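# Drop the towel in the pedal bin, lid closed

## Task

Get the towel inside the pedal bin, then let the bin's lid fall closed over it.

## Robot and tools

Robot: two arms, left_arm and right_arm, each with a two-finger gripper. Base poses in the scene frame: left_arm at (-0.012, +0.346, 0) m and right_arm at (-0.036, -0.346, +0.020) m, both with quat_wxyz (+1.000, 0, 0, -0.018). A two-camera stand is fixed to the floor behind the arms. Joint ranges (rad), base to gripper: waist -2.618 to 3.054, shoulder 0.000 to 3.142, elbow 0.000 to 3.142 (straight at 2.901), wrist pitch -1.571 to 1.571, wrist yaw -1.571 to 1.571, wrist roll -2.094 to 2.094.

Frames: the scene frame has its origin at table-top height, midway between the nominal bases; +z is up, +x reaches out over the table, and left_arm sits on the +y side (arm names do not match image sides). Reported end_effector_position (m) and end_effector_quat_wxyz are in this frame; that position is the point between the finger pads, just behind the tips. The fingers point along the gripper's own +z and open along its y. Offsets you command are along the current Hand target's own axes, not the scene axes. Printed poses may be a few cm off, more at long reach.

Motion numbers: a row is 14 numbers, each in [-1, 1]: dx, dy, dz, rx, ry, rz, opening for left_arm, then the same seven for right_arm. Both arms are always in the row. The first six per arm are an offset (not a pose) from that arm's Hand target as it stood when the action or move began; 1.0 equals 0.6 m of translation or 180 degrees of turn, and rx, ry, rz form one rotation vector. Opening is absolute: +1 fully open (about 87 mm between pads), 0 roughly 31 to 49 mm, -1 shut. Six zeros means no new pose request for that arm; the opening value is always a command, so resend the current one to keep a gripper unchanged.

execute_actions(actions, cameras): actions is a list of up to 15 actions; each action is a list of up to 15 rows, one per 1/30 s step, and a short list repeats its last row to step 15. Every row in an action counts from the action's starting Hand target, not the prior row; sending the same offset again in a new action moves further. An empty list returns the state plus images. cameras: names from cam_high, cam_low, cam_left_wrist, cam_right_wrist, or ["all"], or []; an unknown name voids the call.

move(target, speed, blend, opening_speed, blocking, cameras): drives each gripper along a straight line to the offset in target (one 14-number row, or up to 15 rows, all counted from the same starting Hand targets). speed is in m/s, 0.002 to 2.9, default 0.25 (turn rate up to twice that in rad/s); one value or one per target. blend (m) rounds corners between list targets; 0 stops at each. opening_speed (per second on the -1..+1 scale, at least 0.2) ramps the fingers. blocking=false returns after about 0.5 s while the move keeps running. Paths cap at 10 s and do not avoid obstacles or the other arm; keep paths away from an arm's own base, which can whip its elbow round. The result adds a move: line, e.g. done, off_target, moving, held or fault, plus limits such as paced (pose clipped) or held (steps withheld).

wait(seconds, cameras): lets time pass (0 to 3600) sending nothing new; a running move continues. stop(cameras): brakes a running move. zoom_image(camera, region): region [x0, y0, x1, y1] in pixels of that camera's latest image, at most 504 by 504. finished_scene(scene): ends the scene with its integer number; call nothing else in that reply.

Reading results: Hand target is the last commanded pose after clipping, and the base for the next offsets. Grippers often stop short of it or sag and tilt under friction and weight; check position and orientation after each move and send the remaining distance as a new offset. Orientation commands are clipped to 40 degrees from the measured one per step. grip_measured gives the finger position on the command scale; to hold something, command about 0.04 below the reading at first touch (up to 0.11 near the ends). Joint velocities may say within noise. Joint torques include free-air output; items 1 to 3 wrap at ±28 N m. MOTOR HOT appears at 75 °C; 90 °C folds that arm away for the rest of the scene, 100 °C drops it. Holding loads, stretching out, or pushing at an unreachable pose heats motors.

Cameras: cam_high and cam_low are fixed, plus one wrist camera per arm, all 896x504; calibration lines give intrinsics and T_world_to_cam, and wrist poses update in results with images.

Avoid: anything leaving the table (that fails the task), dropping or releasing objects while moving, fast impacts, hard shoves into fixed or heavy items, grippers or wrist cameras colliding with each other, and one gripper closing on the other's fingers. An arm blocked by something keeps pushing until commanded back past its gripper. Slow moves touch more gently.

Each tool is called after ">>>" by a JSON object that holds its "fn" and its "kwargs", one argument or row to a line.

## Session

>>> {"fn": "execute_actions", "kwargs": {
  "actions": []
}}

Scene clock: 0.00 s.
left_arm: end_effector_position=(+0.3756, +0.3228, +0.0741) grip_measured=+1.000 end_effector_quat_wxyz=(+0.651, +0.008, +0.759, +0.031) | right_arm: end_effector_position=(+0.3394, -0.3734, +0.0733) grip_measured=+1.000 end_effector_quat_wxyz=(+0.614, +0.034, +0.789, -0.002)
Joint positions: left_arm=[-0.105 1.623 0.291 1.177 -0.177 0.03 1] | right_arm=[-0.068 1.59 0.274 1.066 -0.055 0.025 1]
Joint velocities: within noise
Joint torques (N m): no reading
Heat: left arm: 25 °C; right arm: 26 °C.
Hand target: left_arm +0.3774, +0.3226, +0.0778; +0.654, +0.007, +0.756, +0.030 | right_arm +0.3432, -0.3738, +0.0807; +0.623, +0.033, +0.782, -0.003
Tool commands: left_gripper/opening=+1.0 right_gripper/opening=+1.0
camera_calibration:
cam_left_wrist: T_world_to_cam=[[0.02103, -0.99661, -0.07951, 0.32234], [-0.8523, 0.0237, -0.52251, 0.3722], [0.52262, 0.07876, -0.84892, -0.01526]] pos_world=[0.31843, 0.31363, 0.20715]
cam_right_wrist: T_world_to_cam=[[-0.05189, -0.9977, -0.04353, -0.35053], [-0.89749, 0.06571, -0.43611, 0.38018], [0.43797, 0.01644, -0.89884, 0.06865]] pos_world=[0.29295, -0.37584, 0.21224]

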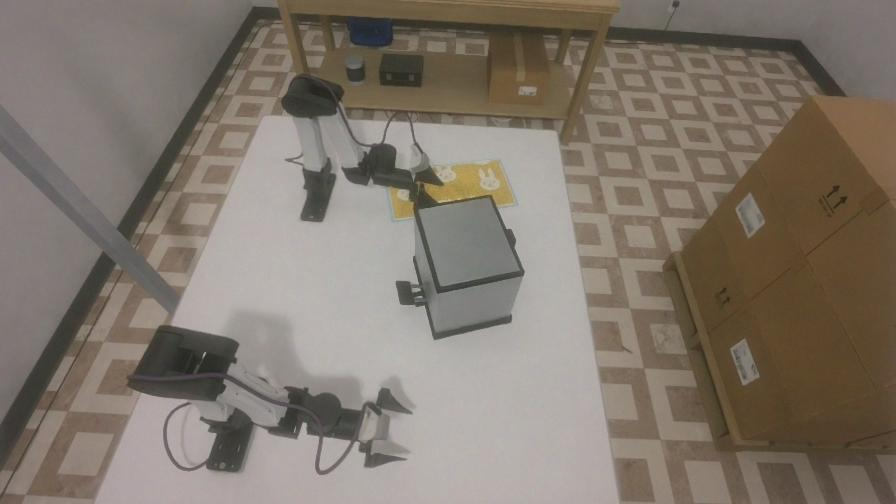

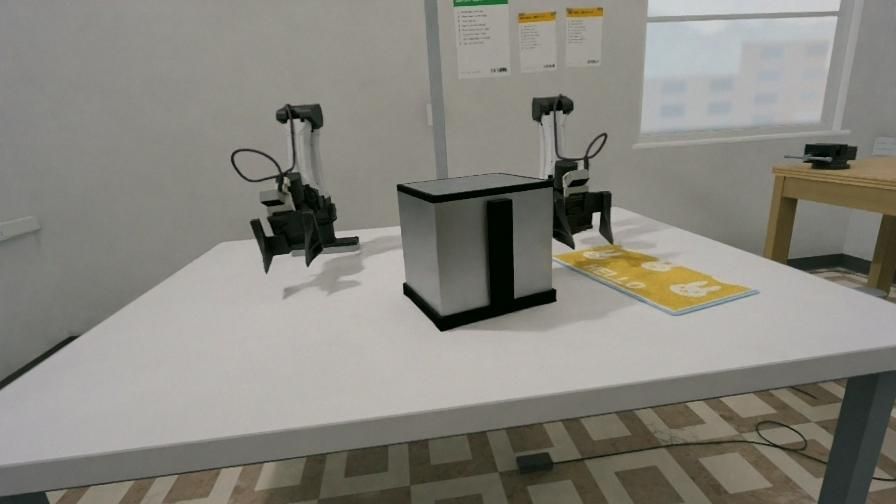

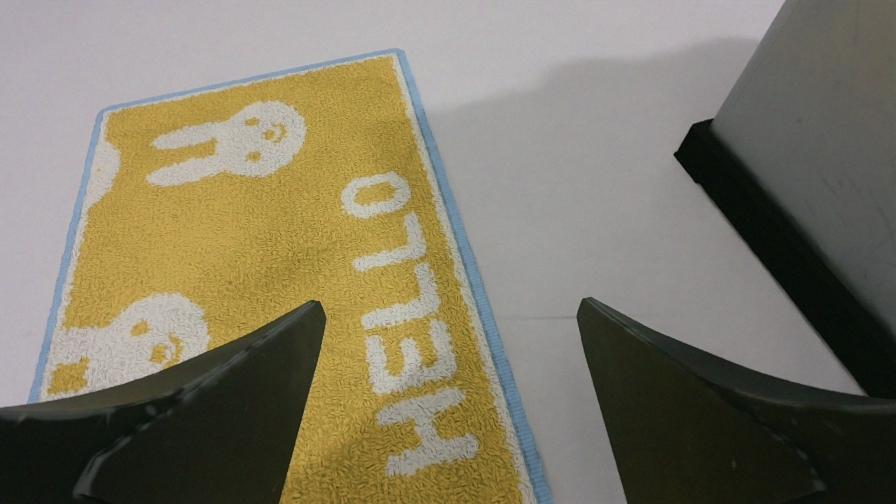

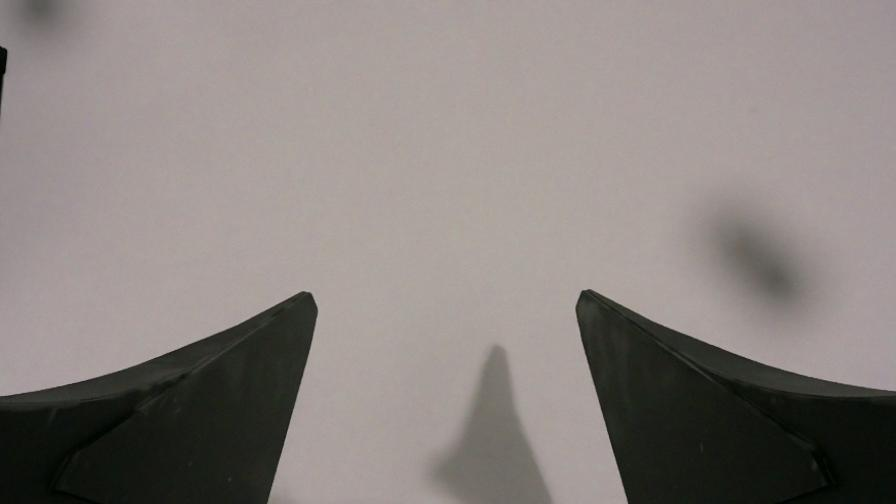

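>>> {"fn": "move", "kwargs": {
  "target": [
    [-0.0873,0.1313,0.0467,0.0194,0.3706,-0.0073,1,-0.1785,0.2887,-0.2165,-0.3423,0.339,-0.5136,-1],
    [-0.0873,0.1313,0.0467,0.0194,0.3706,-0.0073,1,-0.0055,0.6032,-0.1037,-0.3423,0.339,-0.5136,-1]
  ],
  "blend": [0.05,0],
  "speed": 0.5,
  "cameras": ["all"]
}}

Scene clock: 10.50 s.
left_arm: end_effector_position=(+0.4069, +0.3976, +0.1297) grip_measured=+1.000 end_effector_quat_wxyz=(+0.132, -0.004, +0.991, +0.004) | right_arm: end_effector_position=(+0.3000, -0.0098, +0.1096) grip_measured=-0.999 end_effector_quat_wxyz=(-0.036, +0.777, -0.626, +0.055)
Joint positions: left_arm=[0.159 2.075 1.98 -1.212 0.023 0.112 1] | right_arm=[0.929 2.556 2.625 -1.567 0.11 -0.895 0]
Joint torques (N m): left_arm=[0.58 -7.54 8.87 0.96 0.01 0.16] | right_arm=[0.01 -11.15 6.97 0.41 0.21 -0.04]
Heat: left arm: 27 °C; right arm: 27 °C.
Hand target: left_arm +0.4103, +0.3997, +0.1299; +0.131, +0.000, +0.991, +0.000 | right_arm +0.3032, -0.0100, +0.1111; +0.045, +0.764, -0.641, +0.054
Off the commanded pose: left_arm 0.004 m, 1 deg | right_arm 0.004 m, 10 deg.
joint sent to its limit (right arm) — joint 4 (wrist pitch), lower limit. The joint targets are off in orientation, not in position.
move: off_target (right_arm)
cam_left_wrist: T_world_to_cam=[[-0.01598, -0.99983, -0.00898, 0.40784], [-0.82504, 0.00811, 0.56501, 0.28021], [-0.56485, 0.01644, -0.82503, 0.47379]] pos_world=[0.50532, 0.39771, 0.23623]
cam_right_wrist: T_world_to_cam=[[0.97062, 0.20863, 0.11988, -0.30103], [0.03659, -0.62039, 0.78344, -0.08378], [0.23782, -0.75603, -0.6098, 0.13335]] pos_world=[0.26353, 0.11164, 0.18304]

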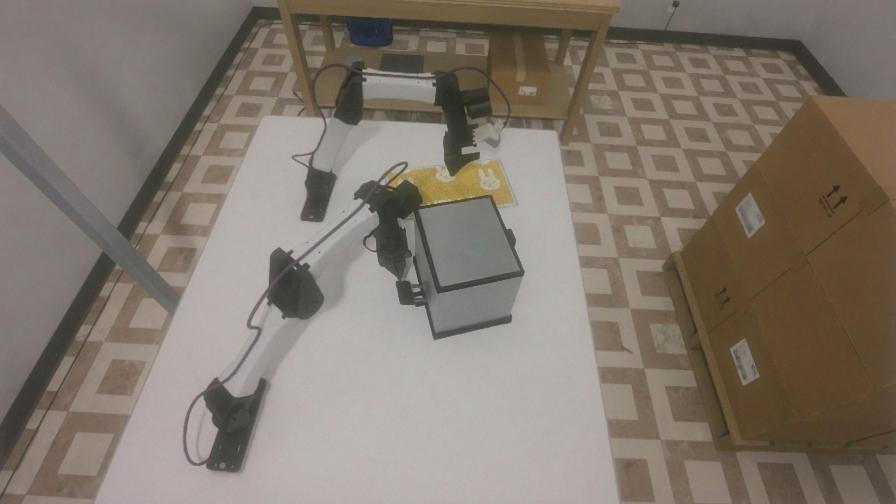

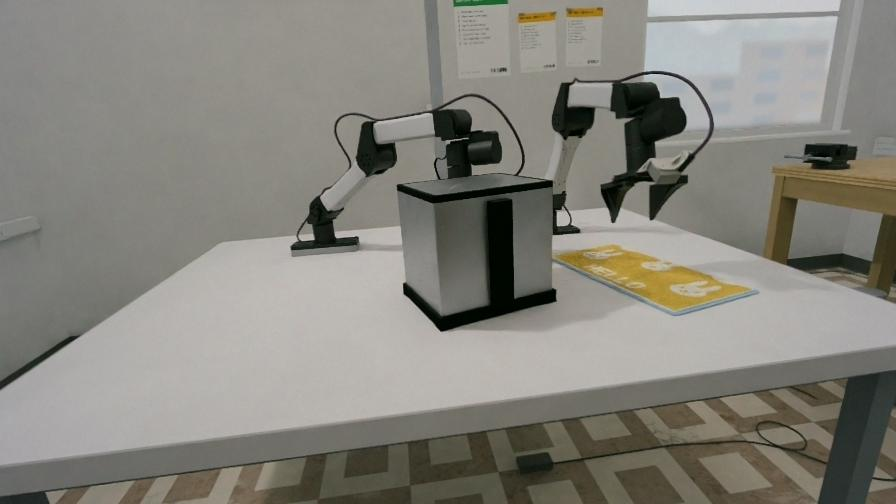

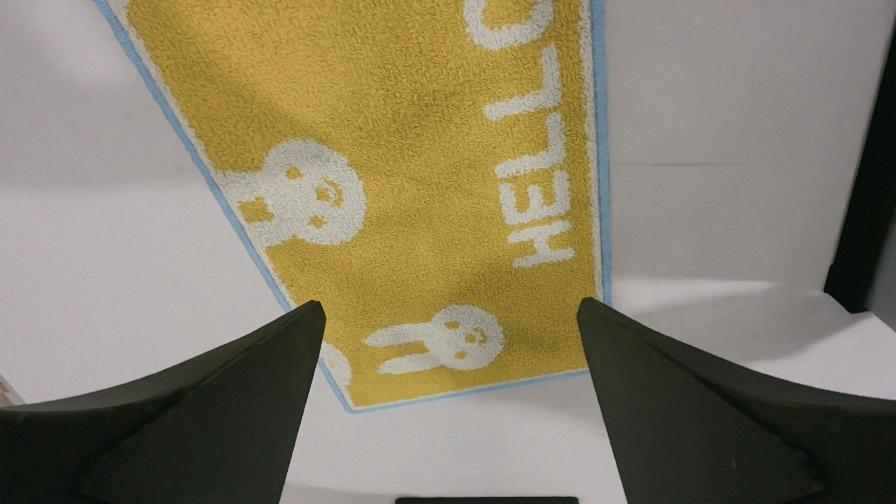

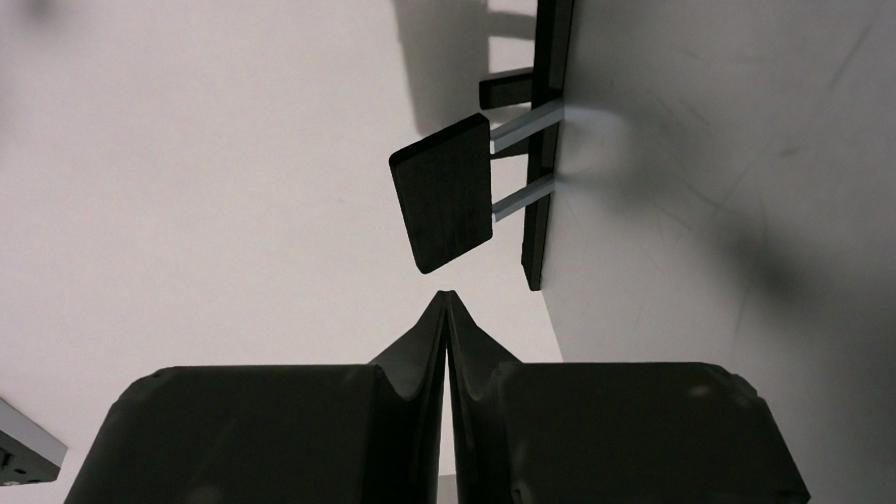

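>>> {"fn": "move", "kwargs": {
  "target": [
    [0.0768,0.025,0.1899,0,0,0,1,0.0033,0.0033,0.0442,0,0,0,-1],
    [0.0768,0.025,0.1899,0,0,0,-1,0.0033,0.0033,0.0442,0,0,0,-1],
    [0.0112,0,-0.0548,0,0,0,-1,0.0097,0.0325,0.1543,0,0,0,-1],
    [-0.0572,-0.1,-0.278,0,0,0,-1,0.0312,0.0918,0.2667,0,0,0,-1]
  ],
  "speed": [0.15,0.15,0.2,0.2],
  "blend": [0,0,0.02,0],
  "cameras": ["all"]
}}

Scene clock: 22.13 s.
left_arm: end_effector_position=(+0.4036, +0.3406, +0.2892) grip_measured=-1.000 end_effector_quat_wxyz=(+0.269, +0.004, +0.963, -0.005) | right_arm: end_effector_position=(+0.3010, +0.0016, +0.0263) grip_measured=-1.000 end_effector_quat_wxyz=(-0.111, +0.767, -0.628, +0.069)
Joint positions: left_arm=[0.028 2.049 2.582 -1.559 0.009 -0.001 0] | right_arm=[0.953 2.355 1.912 -0.908 0.145 -0.867 0]
Joint torques (N m): left_arm=[-0.69 -8.79 7.41 1.46 -0.15 -0.09] | right_arm=[-1.42 -3.64 -0.99 -0.47 -0.32 0.2]
Heat: left arm: 28 °C; right arm: 30 °C.
Hand target: left_arm +0.4002, +0.3395, +0.2998; +0.131, +0.000, +0.991, +0.000 | right_arm +0.2561, -0.0600, -0.0448; +0.045, +0.764, -0.641, +0.054
Off the commanded pose: left_arm 0.011 m, 16 deg | right_arm 0.104 m, 18 deg.
joint sent to its limit (left arm) — joint 4 (wrist pitch), lower limit. The joint targets are off in orientation, not in position.
move: off_target (left_arm, right_arm)
cam_left_wrist: T_world_to_cam=[[-0.03405, -0.99942, -0.00074, 0.35702], [-0.94858, 0.03209, 0.31492, 0.3018], [-0.31471, 0.01142, -0.94912, 0.54108]] pos_world=[0.46872, 0.34095, 0.41877]
cam_right_wrist: T_world_to_cam=[[0.95038, 0.18144, 0.25271, -0.29173], [-0.05757, -0.69571, 0.71601, 0.01864], [0.30573, -0.69503, -0.65074, 0.07154]] pos_world=[0.25645, 0.11562, 0.10693]

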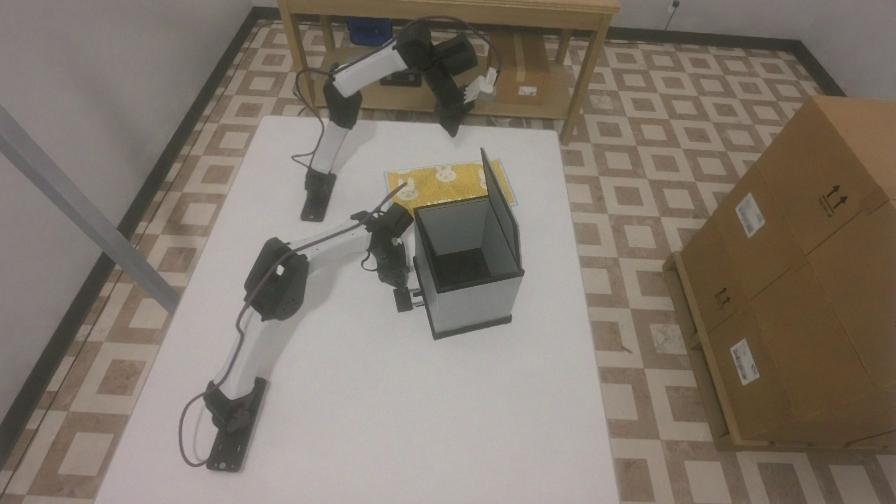

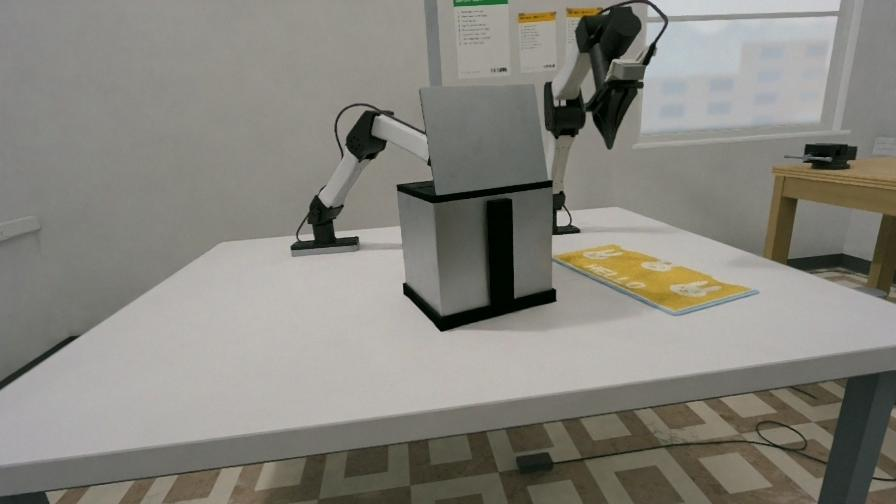

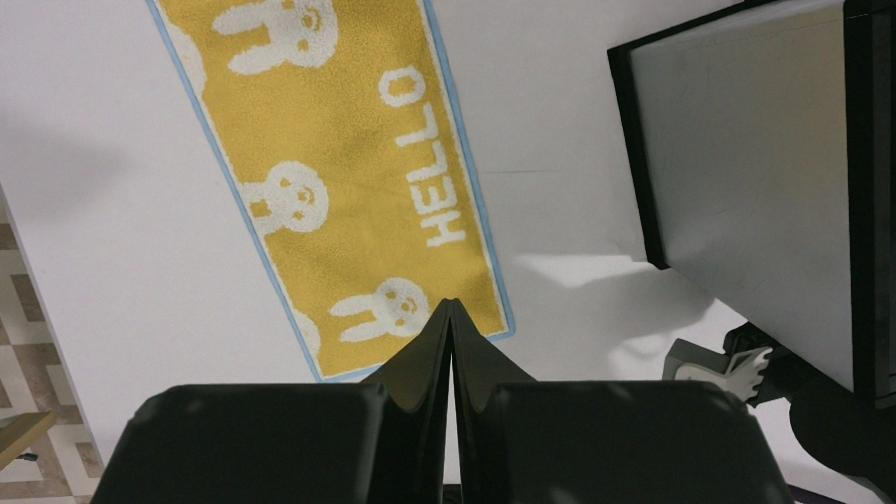

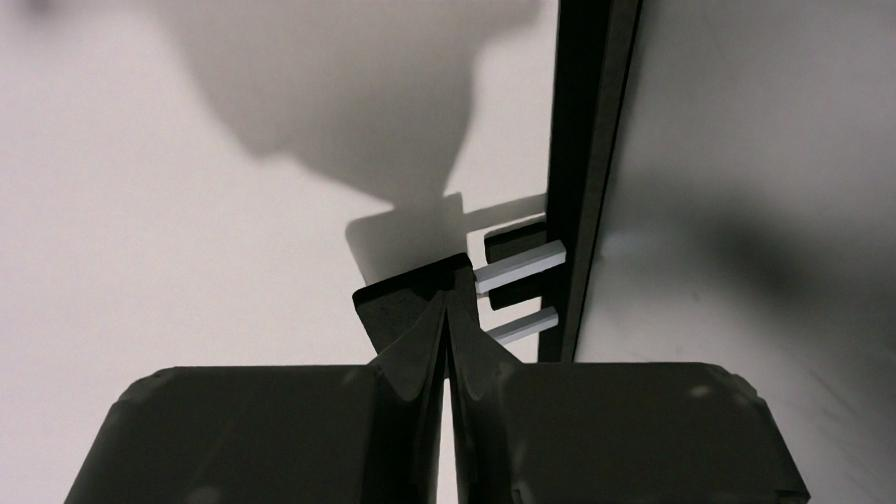

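>>> {"fn": "move", "kwargs": {
  "target": [
    [0.1162,0.1258,0.4003,0,0,0,1,0,0,0,0,0,0,-1],
    [0.1429,0.1258,0.4998,0,0,0,1,0,0,0,0,0,0,-1]
  ],
  "speed": [0.35,0.07],
  "blend": [0.02,0],
  "cameras": ["cam_left_wrist"]
}}

Scene clock: 26.33 s.
left_arm: end_effector_position=(+0.3934, +0.4142, +0.0111) grip_measured=+0.999 end_effector_quat_wxyz=(+0.132, -0.003, +0.991, +0.008) | right_arm: end_effector_position=(+0.3010, +0.0016, +0.0263) grip_measured=-1.000 end_effector_quat_wxyz=(-0.111, +0.767, -0.628, +0.069)
Joint positions: left_arm=[0.199 2.075 1.505 -0.737 0.025 0.153 1] | right_arm=[0.953 2.355 1.912 -0.908 0.145 -0.867 0]
Joint torques (N m): left_arm=[0.7 -6.01 3.23 1.82 0.14 0.1] | right_arm=[-1.4 -3.69 -0.99 -0.47 -0.32 0.2]
Heat: left arm: 28 °C; right arm: 29 °C.
Hand target: left_arm +0.3952, +0.4152, -0.0120; +0.131, +0.000, +0.991, +0.000 | right_arm +0.2561, -0.0600, -0.0448; +0.045, +0.764, -0.641, +0.054
Off the commanded pose: left_arm 0.023 m, 1 deg | right_arm 0.104 m, 18 deg.
move: off_target (left_arm)
cam_left_wrist: T_world_to_cam=[[-0.01573, -0.99971, -0.01803, 0.42303], [-0.82402, 0.00275, 0.56656, 0.33776], [-0.56635, 0.02377, -0.82382, 0.36559]] pos_world=[0.49202, 0.4133, 0.11745]

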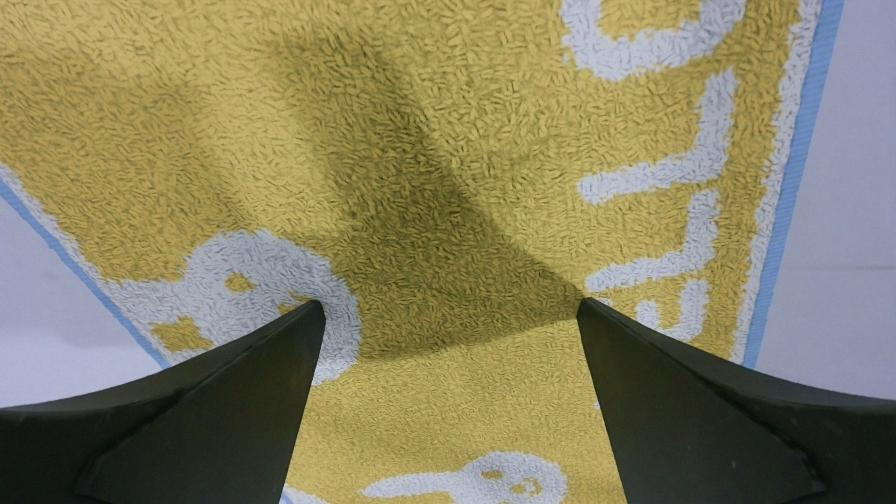

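>>> {"fn": "move", "kwargs": {
  "target": [
    [0.0043,0,0.0161,0,0,0,-1,0,0,0,0,0,0,-1],
    [-0.0388,0,-0.1449,0,0,0,-1,0,0,0,0,0,0,-1]
  ],
  "speed": [0.1,0.15],
  "opening_speed": 1.5,
  "cameras": ["cam_left_wrist","cam_low"]
}}

Scene clock: 30.57 s.
left_arm: end_effector_position=(+0.3886, +0.4156, +0.0589) grip_measured=-0.560 end_effector_quat_wxyz=(+0.109, -0.006, +0.994, +0.003) | right_arm: end_effector_position=(+0.3010, +0.0016, +0.0263) grip_measured=-1.000 end_effector_quat_wxyz=(-0.111, +0.767, -0.628, +0.069)
Joint positions: left_arm=[0.207 2.058 1.677 -0.973 0.03 0.155 0.22] | right_arm=[0.953 2.355 1.912 -0.908 0.145 -0.867 0]
Joint torques (N m): left_arm=[0.13 -11.14 8.96 0.86 0.11 0.13] | right_arm=[-1.42 -3.69 -0.99 -0.47 -0.32 0.21]
Heat: left arm: 28 °C; right arm: 29 °C.
Hand target: left_arm +0.3952, +0.4151, +0.0780; +0.131, +0.000, +0.991, +0.000 | right_arm +0.2561, -0.0600, -0.0448; +0.045, +0.764, -0.641, +0.054
Off the commanded pose: left_arm 0.020 m, 3 deg | right_arm 0.104 m, 18 deg.
move: off_target (left_arm)
cam_left_wrist: T_world_to_cam=[[-0.01198, -0.99991, -0.00593, 0.42321], [-0.79803, 0.00599, 0.60258, 0.29314], [-0.60249, 0.01195, -0.79803, 0.41969]] pos_world=[0.49187, 0.4164, 0.1608]
Images, in order (width x height): cam_low 896x504, cam_left_wrist 896x504.

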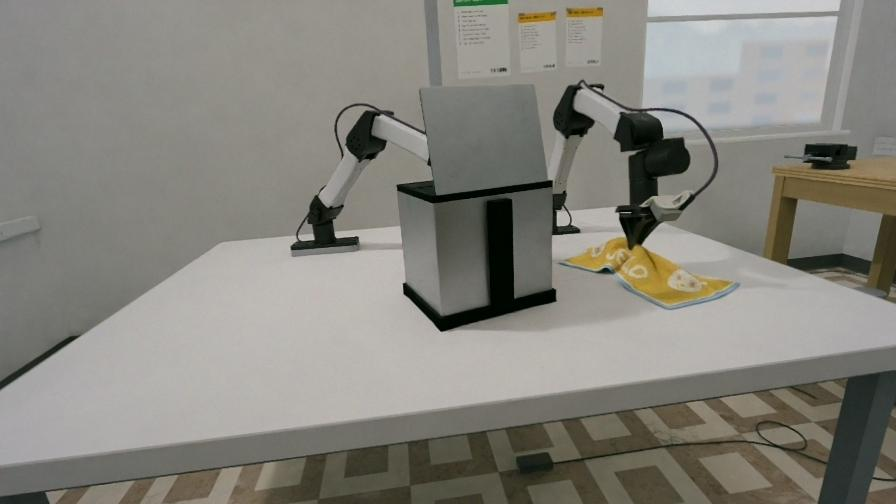

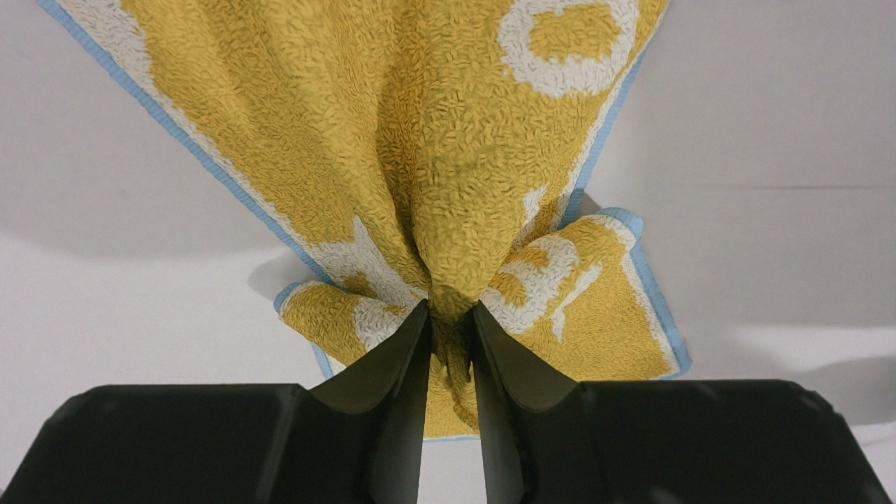

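>>> {"fn": "move", "kwargs": {
  "target": [
    [-0.0716,-0.0917,-0.3639,0.0098,-0.0161,0.017,-1,0,0,0,0,0,0,-1],
    [-0.1389,-0.325,-0.5184,0.0983,-0.1614,0.1702,-1,0,0,0,0,0,0,-1],
    [-0.1824,-0.6167,-0.5068,0.0983,-0.1614,0.1702,-1,0,0,0,0,0,0,-1]
  ],
  "speed": [0.25,0.3,0.25],
  "blend": [0.04,0.05,0],
  "cameras": ["cam_high","cam_left_wrist","cam_low"]
}}

Scene clock: 38.43 s.
left_arm: end_effector_position=(+0.4167, +0.0515, +0.3953) grip_measured=-0.561 end_effector_quat_wxyz=(+0.512, +0.258, +0.804, -0.161) | right_arm: end_effector_position=(+0.3010, +0.0016, +0.0263) grip_measured=-1.000 end_effector_quat_wxyz=(-0.111, +0.767, -0.628, +0.069)
Joint positions: left_arm=[-0.559 2.144 2.843 -1.138 0.018 0.014 0.22] | right_arm=[0.953 2.355 1.912 -0.908 0.145 -0.867 0]
Joint torques (N m): left_arm=[-0.9 -6.86 6.75 2.46 -0.23 -0.11] | right_arm=[-1.4 -3.69 -1.01 -0.47 -0.32 0.2]
Heat: left arm: 29 °C; right arm: 29 °C.
Hand target: left_arm +0.4220, +0.0450, +0.3999; +0.365, +0.278, +0.881, -0.115 | right_arm +0.2561, -0.0600, -0.0448; +0.045, +0.764, -0.641, +0.054
Off the commanded pose: left_arm 0.010 m, 20 deg | right_arm 0.104 m, 18 deg.
elbow stopped short (left arm): the move would have taken joint 3 (elbow) straighter than the controller allows.
move: off_target (left_arm)
cam_left_wrist: T_world_to_cam=[[-0.59061, -0.80657, -0.02518, 0.30023], [-0.77451, 0.57534, -0.2629, 0.41811], [0.22653, -0.13577, -0.96449, 0.4374]] pos_world=[0.40206, 0.06098, 0.53935]
Images, in order (width x height): cam_high 896x504, cam_low 896x504, cam_left_wrist 896x504.

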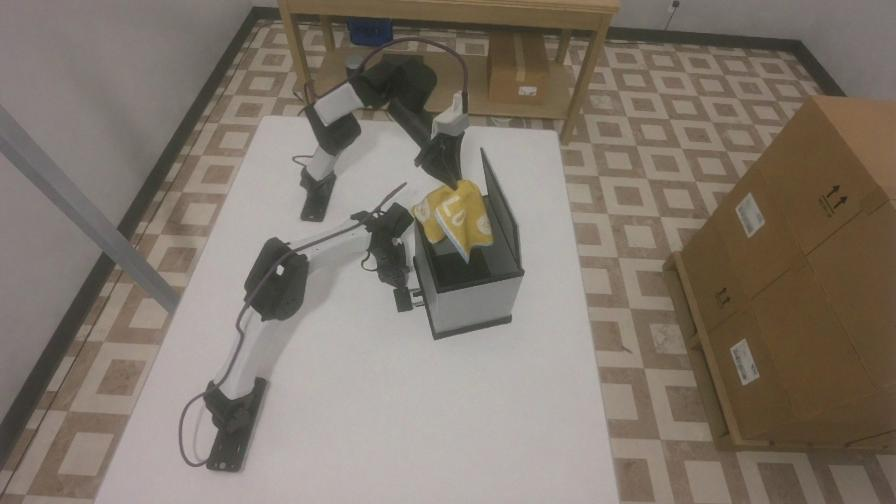

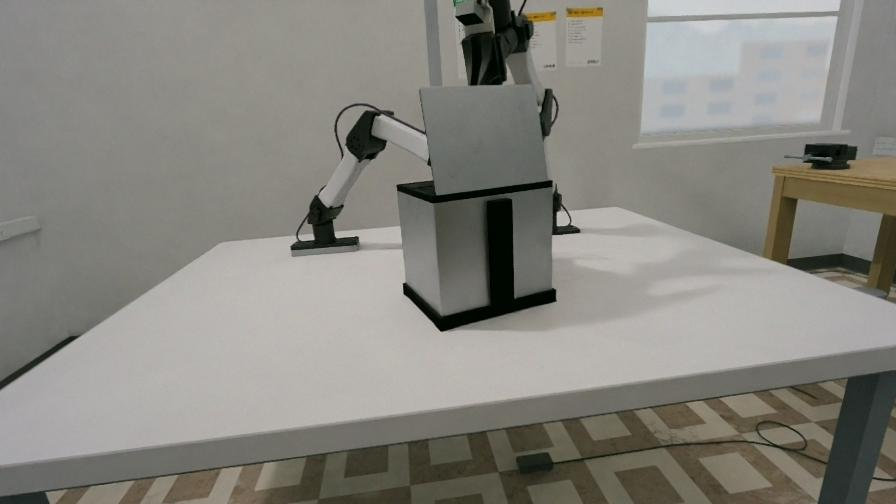

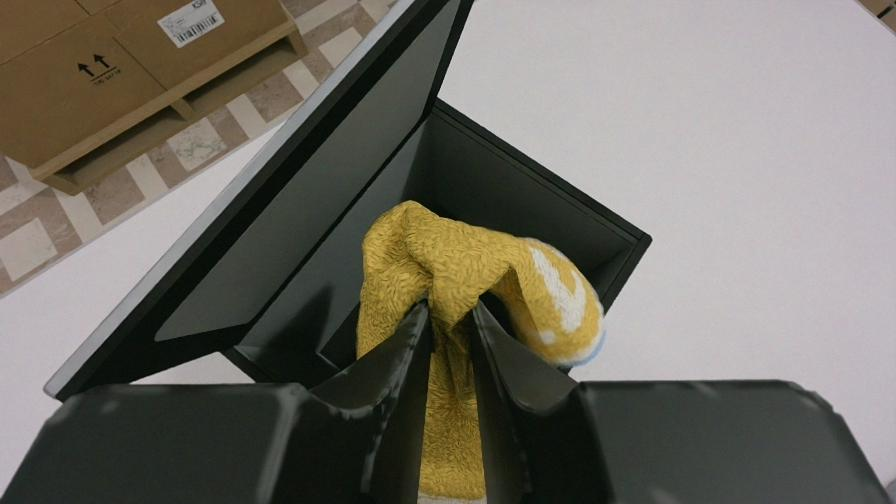

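>>> {"fn": "move", "kwargs": {
  "target": [
    [0.2158,-0.011,0.2555,0,0,0,-1,0,0,0,0,0,0,-1],
    [0.2158,-0.011,0.2555,0,0,0,0.7,0,0,0,0,0,0,-1],
    [0.2158,-0.011,-0.1112,0,0,0,0.7,0,0,0,0,0,0,-1],
    [0.3183,0.0503,-0.2137,0,0,0,0.7,-0.0245,-0.0882,-0.2472,0,0,0,-1]
  ],
  "speed": [0.2,0.2,0.3,0.1],
  "blend": [0,0,0.02,0],
  "cameras": ["cam_high","cam_low"]
}}

Scene clock: 49.67 s.
left_arm: end_effector_position=(+0.2608, +0.1952, +0.3571) grip_measured=+0.700 end_effector_quat_wxyz=(+0.371, +0.273, +0.881, -0.113) | right_arm: end_effector_position=(+0.2847, -0.0168, +0.0928) grip_measured=-1.000 end_effector_quat_wxyz=(+0.009, +0.779, -0.625, +0.059)
Joint positions: left_arm=[-0.427 1.467 2.054 -1.366 0.094 0.098 0.85] | right_arm=[0.948 2.581 2.593 -1.604 0.118 -0.875 0]
Joint torques (N m): left_arm=[0.68 -4.85 3.93 1.78 0.1 0.15] | right_arm=[-2.07 -12.62 7.04 0.56 0.09 -0.26]
Heat: left arm: 31 °C; right arm: 29 °C.
Hand target: left_arm +0.2544, +0.1991, +0.3555; +0.366, +0.277, +0.881, -0.115 | right_arm +0.3021, -0.0160, +0.1002; +0.045, +0.764, -0.641, +0.054
Off the commanded pose: left_arm 0.008 m, 1 deg | right_arm 0.019 m, 5 deg.
joint read past its limit (right arm) — joint 4 (wrist pitch), lower limit.
joint sent to its limit (right arm) — joint 4 (wrist pitch), lower limit. The joint targets are off in orientation, not in position.
move: off_target (right_arm); target 2's new opening was sent with left_arm's hand 0.017 m and 2 deg from that target

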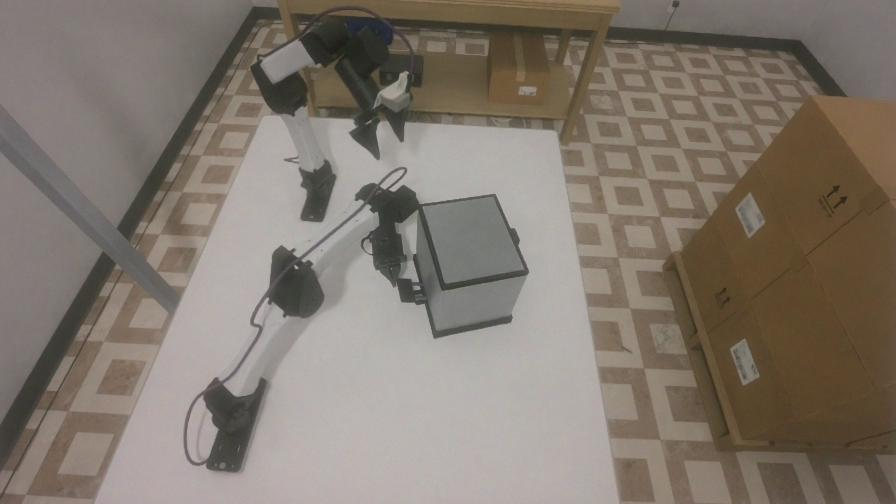

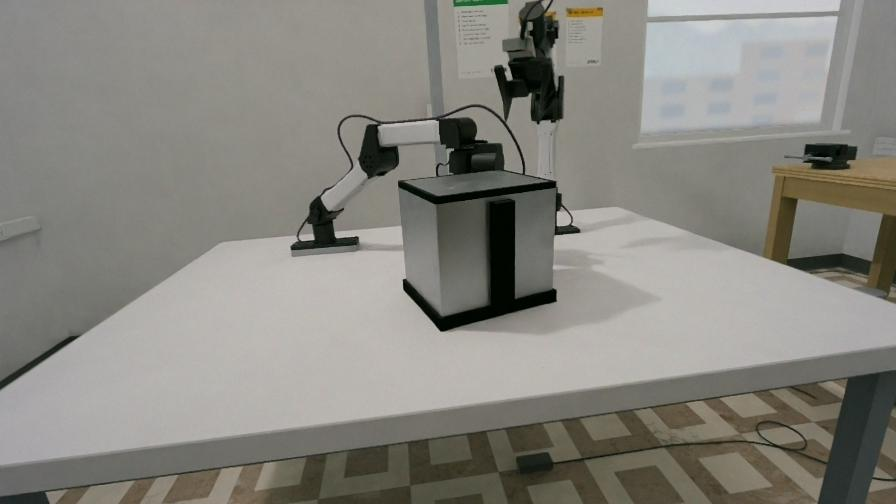

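>>> {"fn": "wait", "kwargs": {
  "seconds": 0.1,
  "cameras": ["cam_low","cam_high"]
}}

>>> {"fn": "zoom_image", "kwargs": {
  "camera": "cam_low",
  "region": [380, 150, 580, 350]
}}

>>> {"fn": "zoom_image", "kwargs": {
  "camera": "cam_high",
  "region": [380, 170, 560, 350]
}}

Scene clock: 51.43 s.
left_arm: end_effector_position=(+0.2608, +0.1952, +0.3571) grip_measured=+0.700 end_effector_quat_wxyz=(+0.371, +0.273, +0.881, -0.113) | right_arm: end_effector_position=(+0.2847, -0.0168, +0.0928) grip_measured=-1.000 end_effector_quat_wxyz=(+0.009, +0.779, -0.625, +0.059)
Joint positions: left_arm=[-0.427 1.467 2.054 -1.366 0.095 0.098 0.85] | right_arm=[0.948 2.581 2.593 -1.604 0.118 -0.876 0]
Joint torques (N m): left_arm=[0.75 -5 3.88 1.8 0.09 0.18] | right_arm=[-2.04 -12.62 7.05 0.57 0.09 -0.26]
Heat: left arm: 31 °C; right arm: 30 °C.
Hand target: left_arm +0.2544, +0.1991, +0.3555; +0.366, +0.277, +0.881, -0.115 | right_arm +0.3021, -0.0160, +0.1002; +0.045, +0.764, -0.641, +0.054
Tool commands: left_gripper/opening=+0.7 right_gripper/opening=-1.0
Off the commanded pose: left_arm 0.008 m, 1 deg | right_arm 0.019 m, 5 deg.
joint read past its limit (right arm) — joint 4 (wrist pitch), lower limit.
wait: 0.10 s; at rest from the start
Images, in order (width x height): cam_high 896x504, cam_low 896x504.

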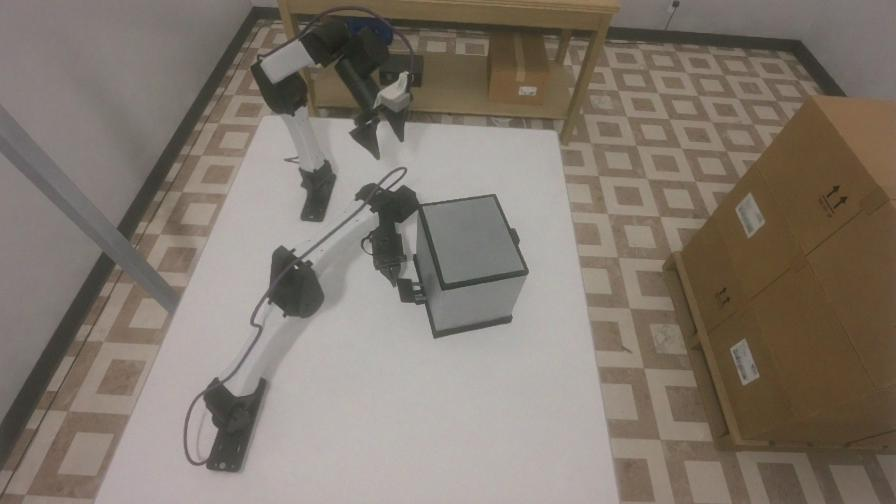

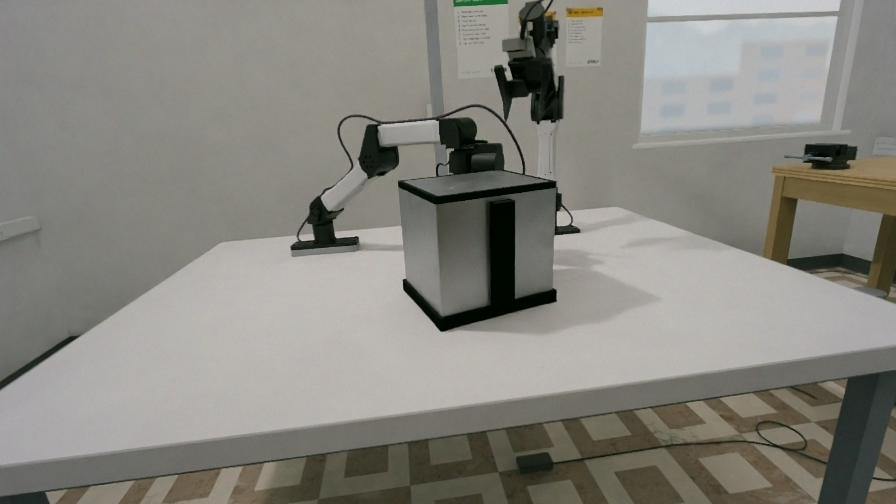

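Scaled by 2.520 from the camera's image (finer frame: 1280x720).

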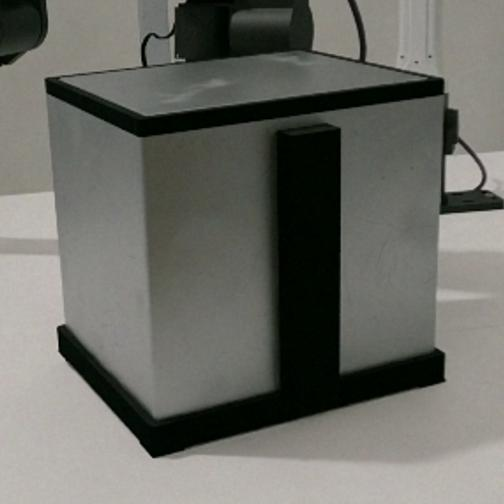

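Scaled by 2.800 from the camera's image (finer frame: 1280x720).

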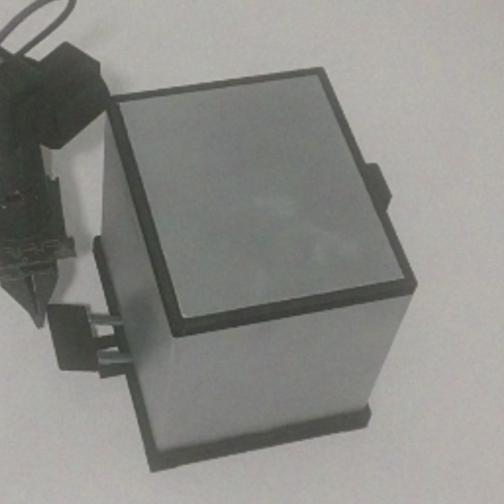

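>>> {"fn": "wait", "kwargs": {
  "seconds": 0,
  "cameras": ["cam_left_wrist","cam_right_wrist"]
}}

Scene clock: 53.30 s.
left_arm: end_effector_position=(+0.2608, +0.1952, +0.3571) grip_measured=+0.700 end_effector_quat_wxyz=(+0.371, +0.273, +0.881, -0.113) | right_arm: end_effector_position=(+0.2847, -0.0168, +0.0928) grip_measured=-1.000 end_effector_quat_wxyz=(+0.009, +0.779, -0.625, +0.059)
Joint positions: left_arm=[-0.427 1.467 2.054 -1.366 0.095 0.098 0.85] | right_arm=[0.948 2.581 2.593 -1.604 0.118 -0.876 0]
Joint torques (N m): left_arm=[0.76 -4.96 3.84 1.79 0.09 0.15] | right_arm=[-2.06 -12.63 7.04 0.57 0.09 -0.26]
Heat: left arm: 30 °C; right arm: 31 °C.
Hand target: left_arm +0.2544, +0.1991, +0.3555; +0.366, +0.277, +0.881, -0.115 | right_arm +0.3021, -0.0160, +0.1002; +0.045, +0.764, -0.641, +0.054
Tool commands: left_gripper/opening=+0.7 right_gripper/opening=-1.0
Off the commanded pose: left_arm 0.008 m, 1 deg | right_arm 0.019 m, 5 deg.
joint read past its limit (right arm) — joint 4 (wrist pitch), lower limit.
cam_left_wrist: T_world_to_cam=[[-0.58041, -0.81413, -0.01762, 0.31915], [-0.81295, 0.57805, 0.07049, 0.09506], [-0.0472, 0.05524, -0.99736, 0.50115]] pos_world=[0.28618, 0.1772, 0.49875]
cam_right_wrist: T_world_to_cam=[[0.97519, 0.21447, 0.0548, -0.27788], [0.07671, -0.55966, 0.82517, -0.08868], [0.20764, -0.80049, -0.56222, 0.12488]] pos_world=[0.25186, 0.10993, 0.15862]

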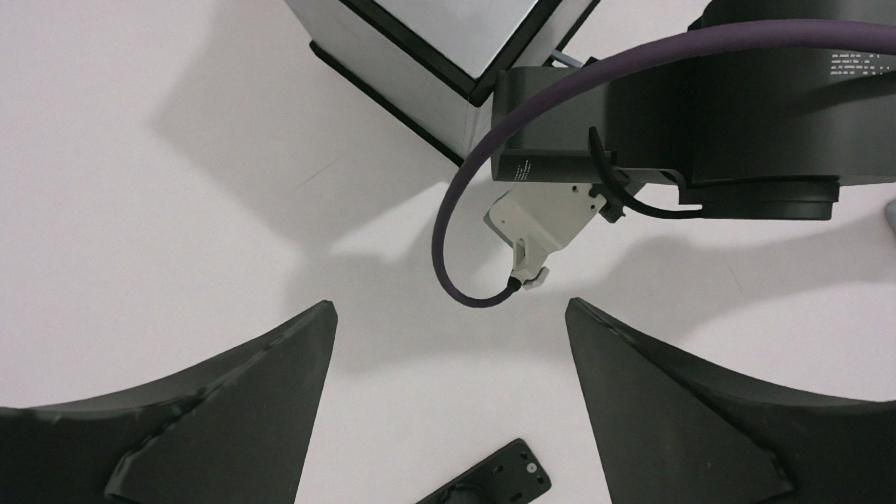

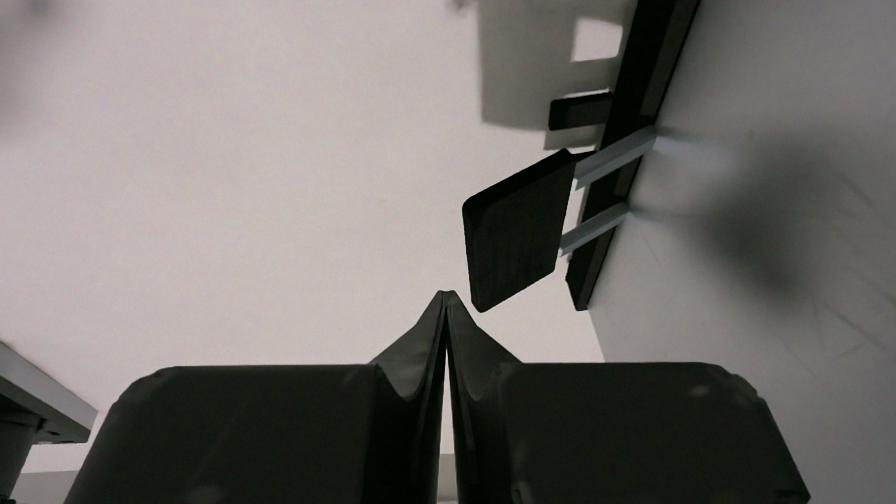

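>>> {"fn": "zoom_image", "kwargs": {
  "camera": "cam_left_wrist",
  "region": [280, 0, 620, 190]
}}

Scaled by 1.482 from the camera's image (finer frame: 1280x720).

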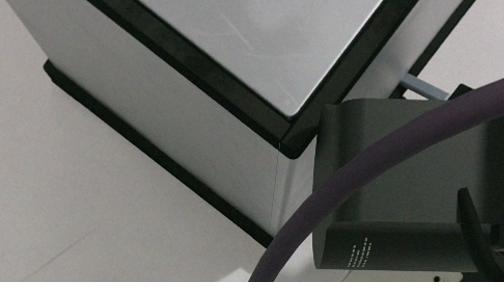

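>>> {"fn": "finished_scene", "kwargs": {
  "scene": 2
}}

The scene is finished: the task was done.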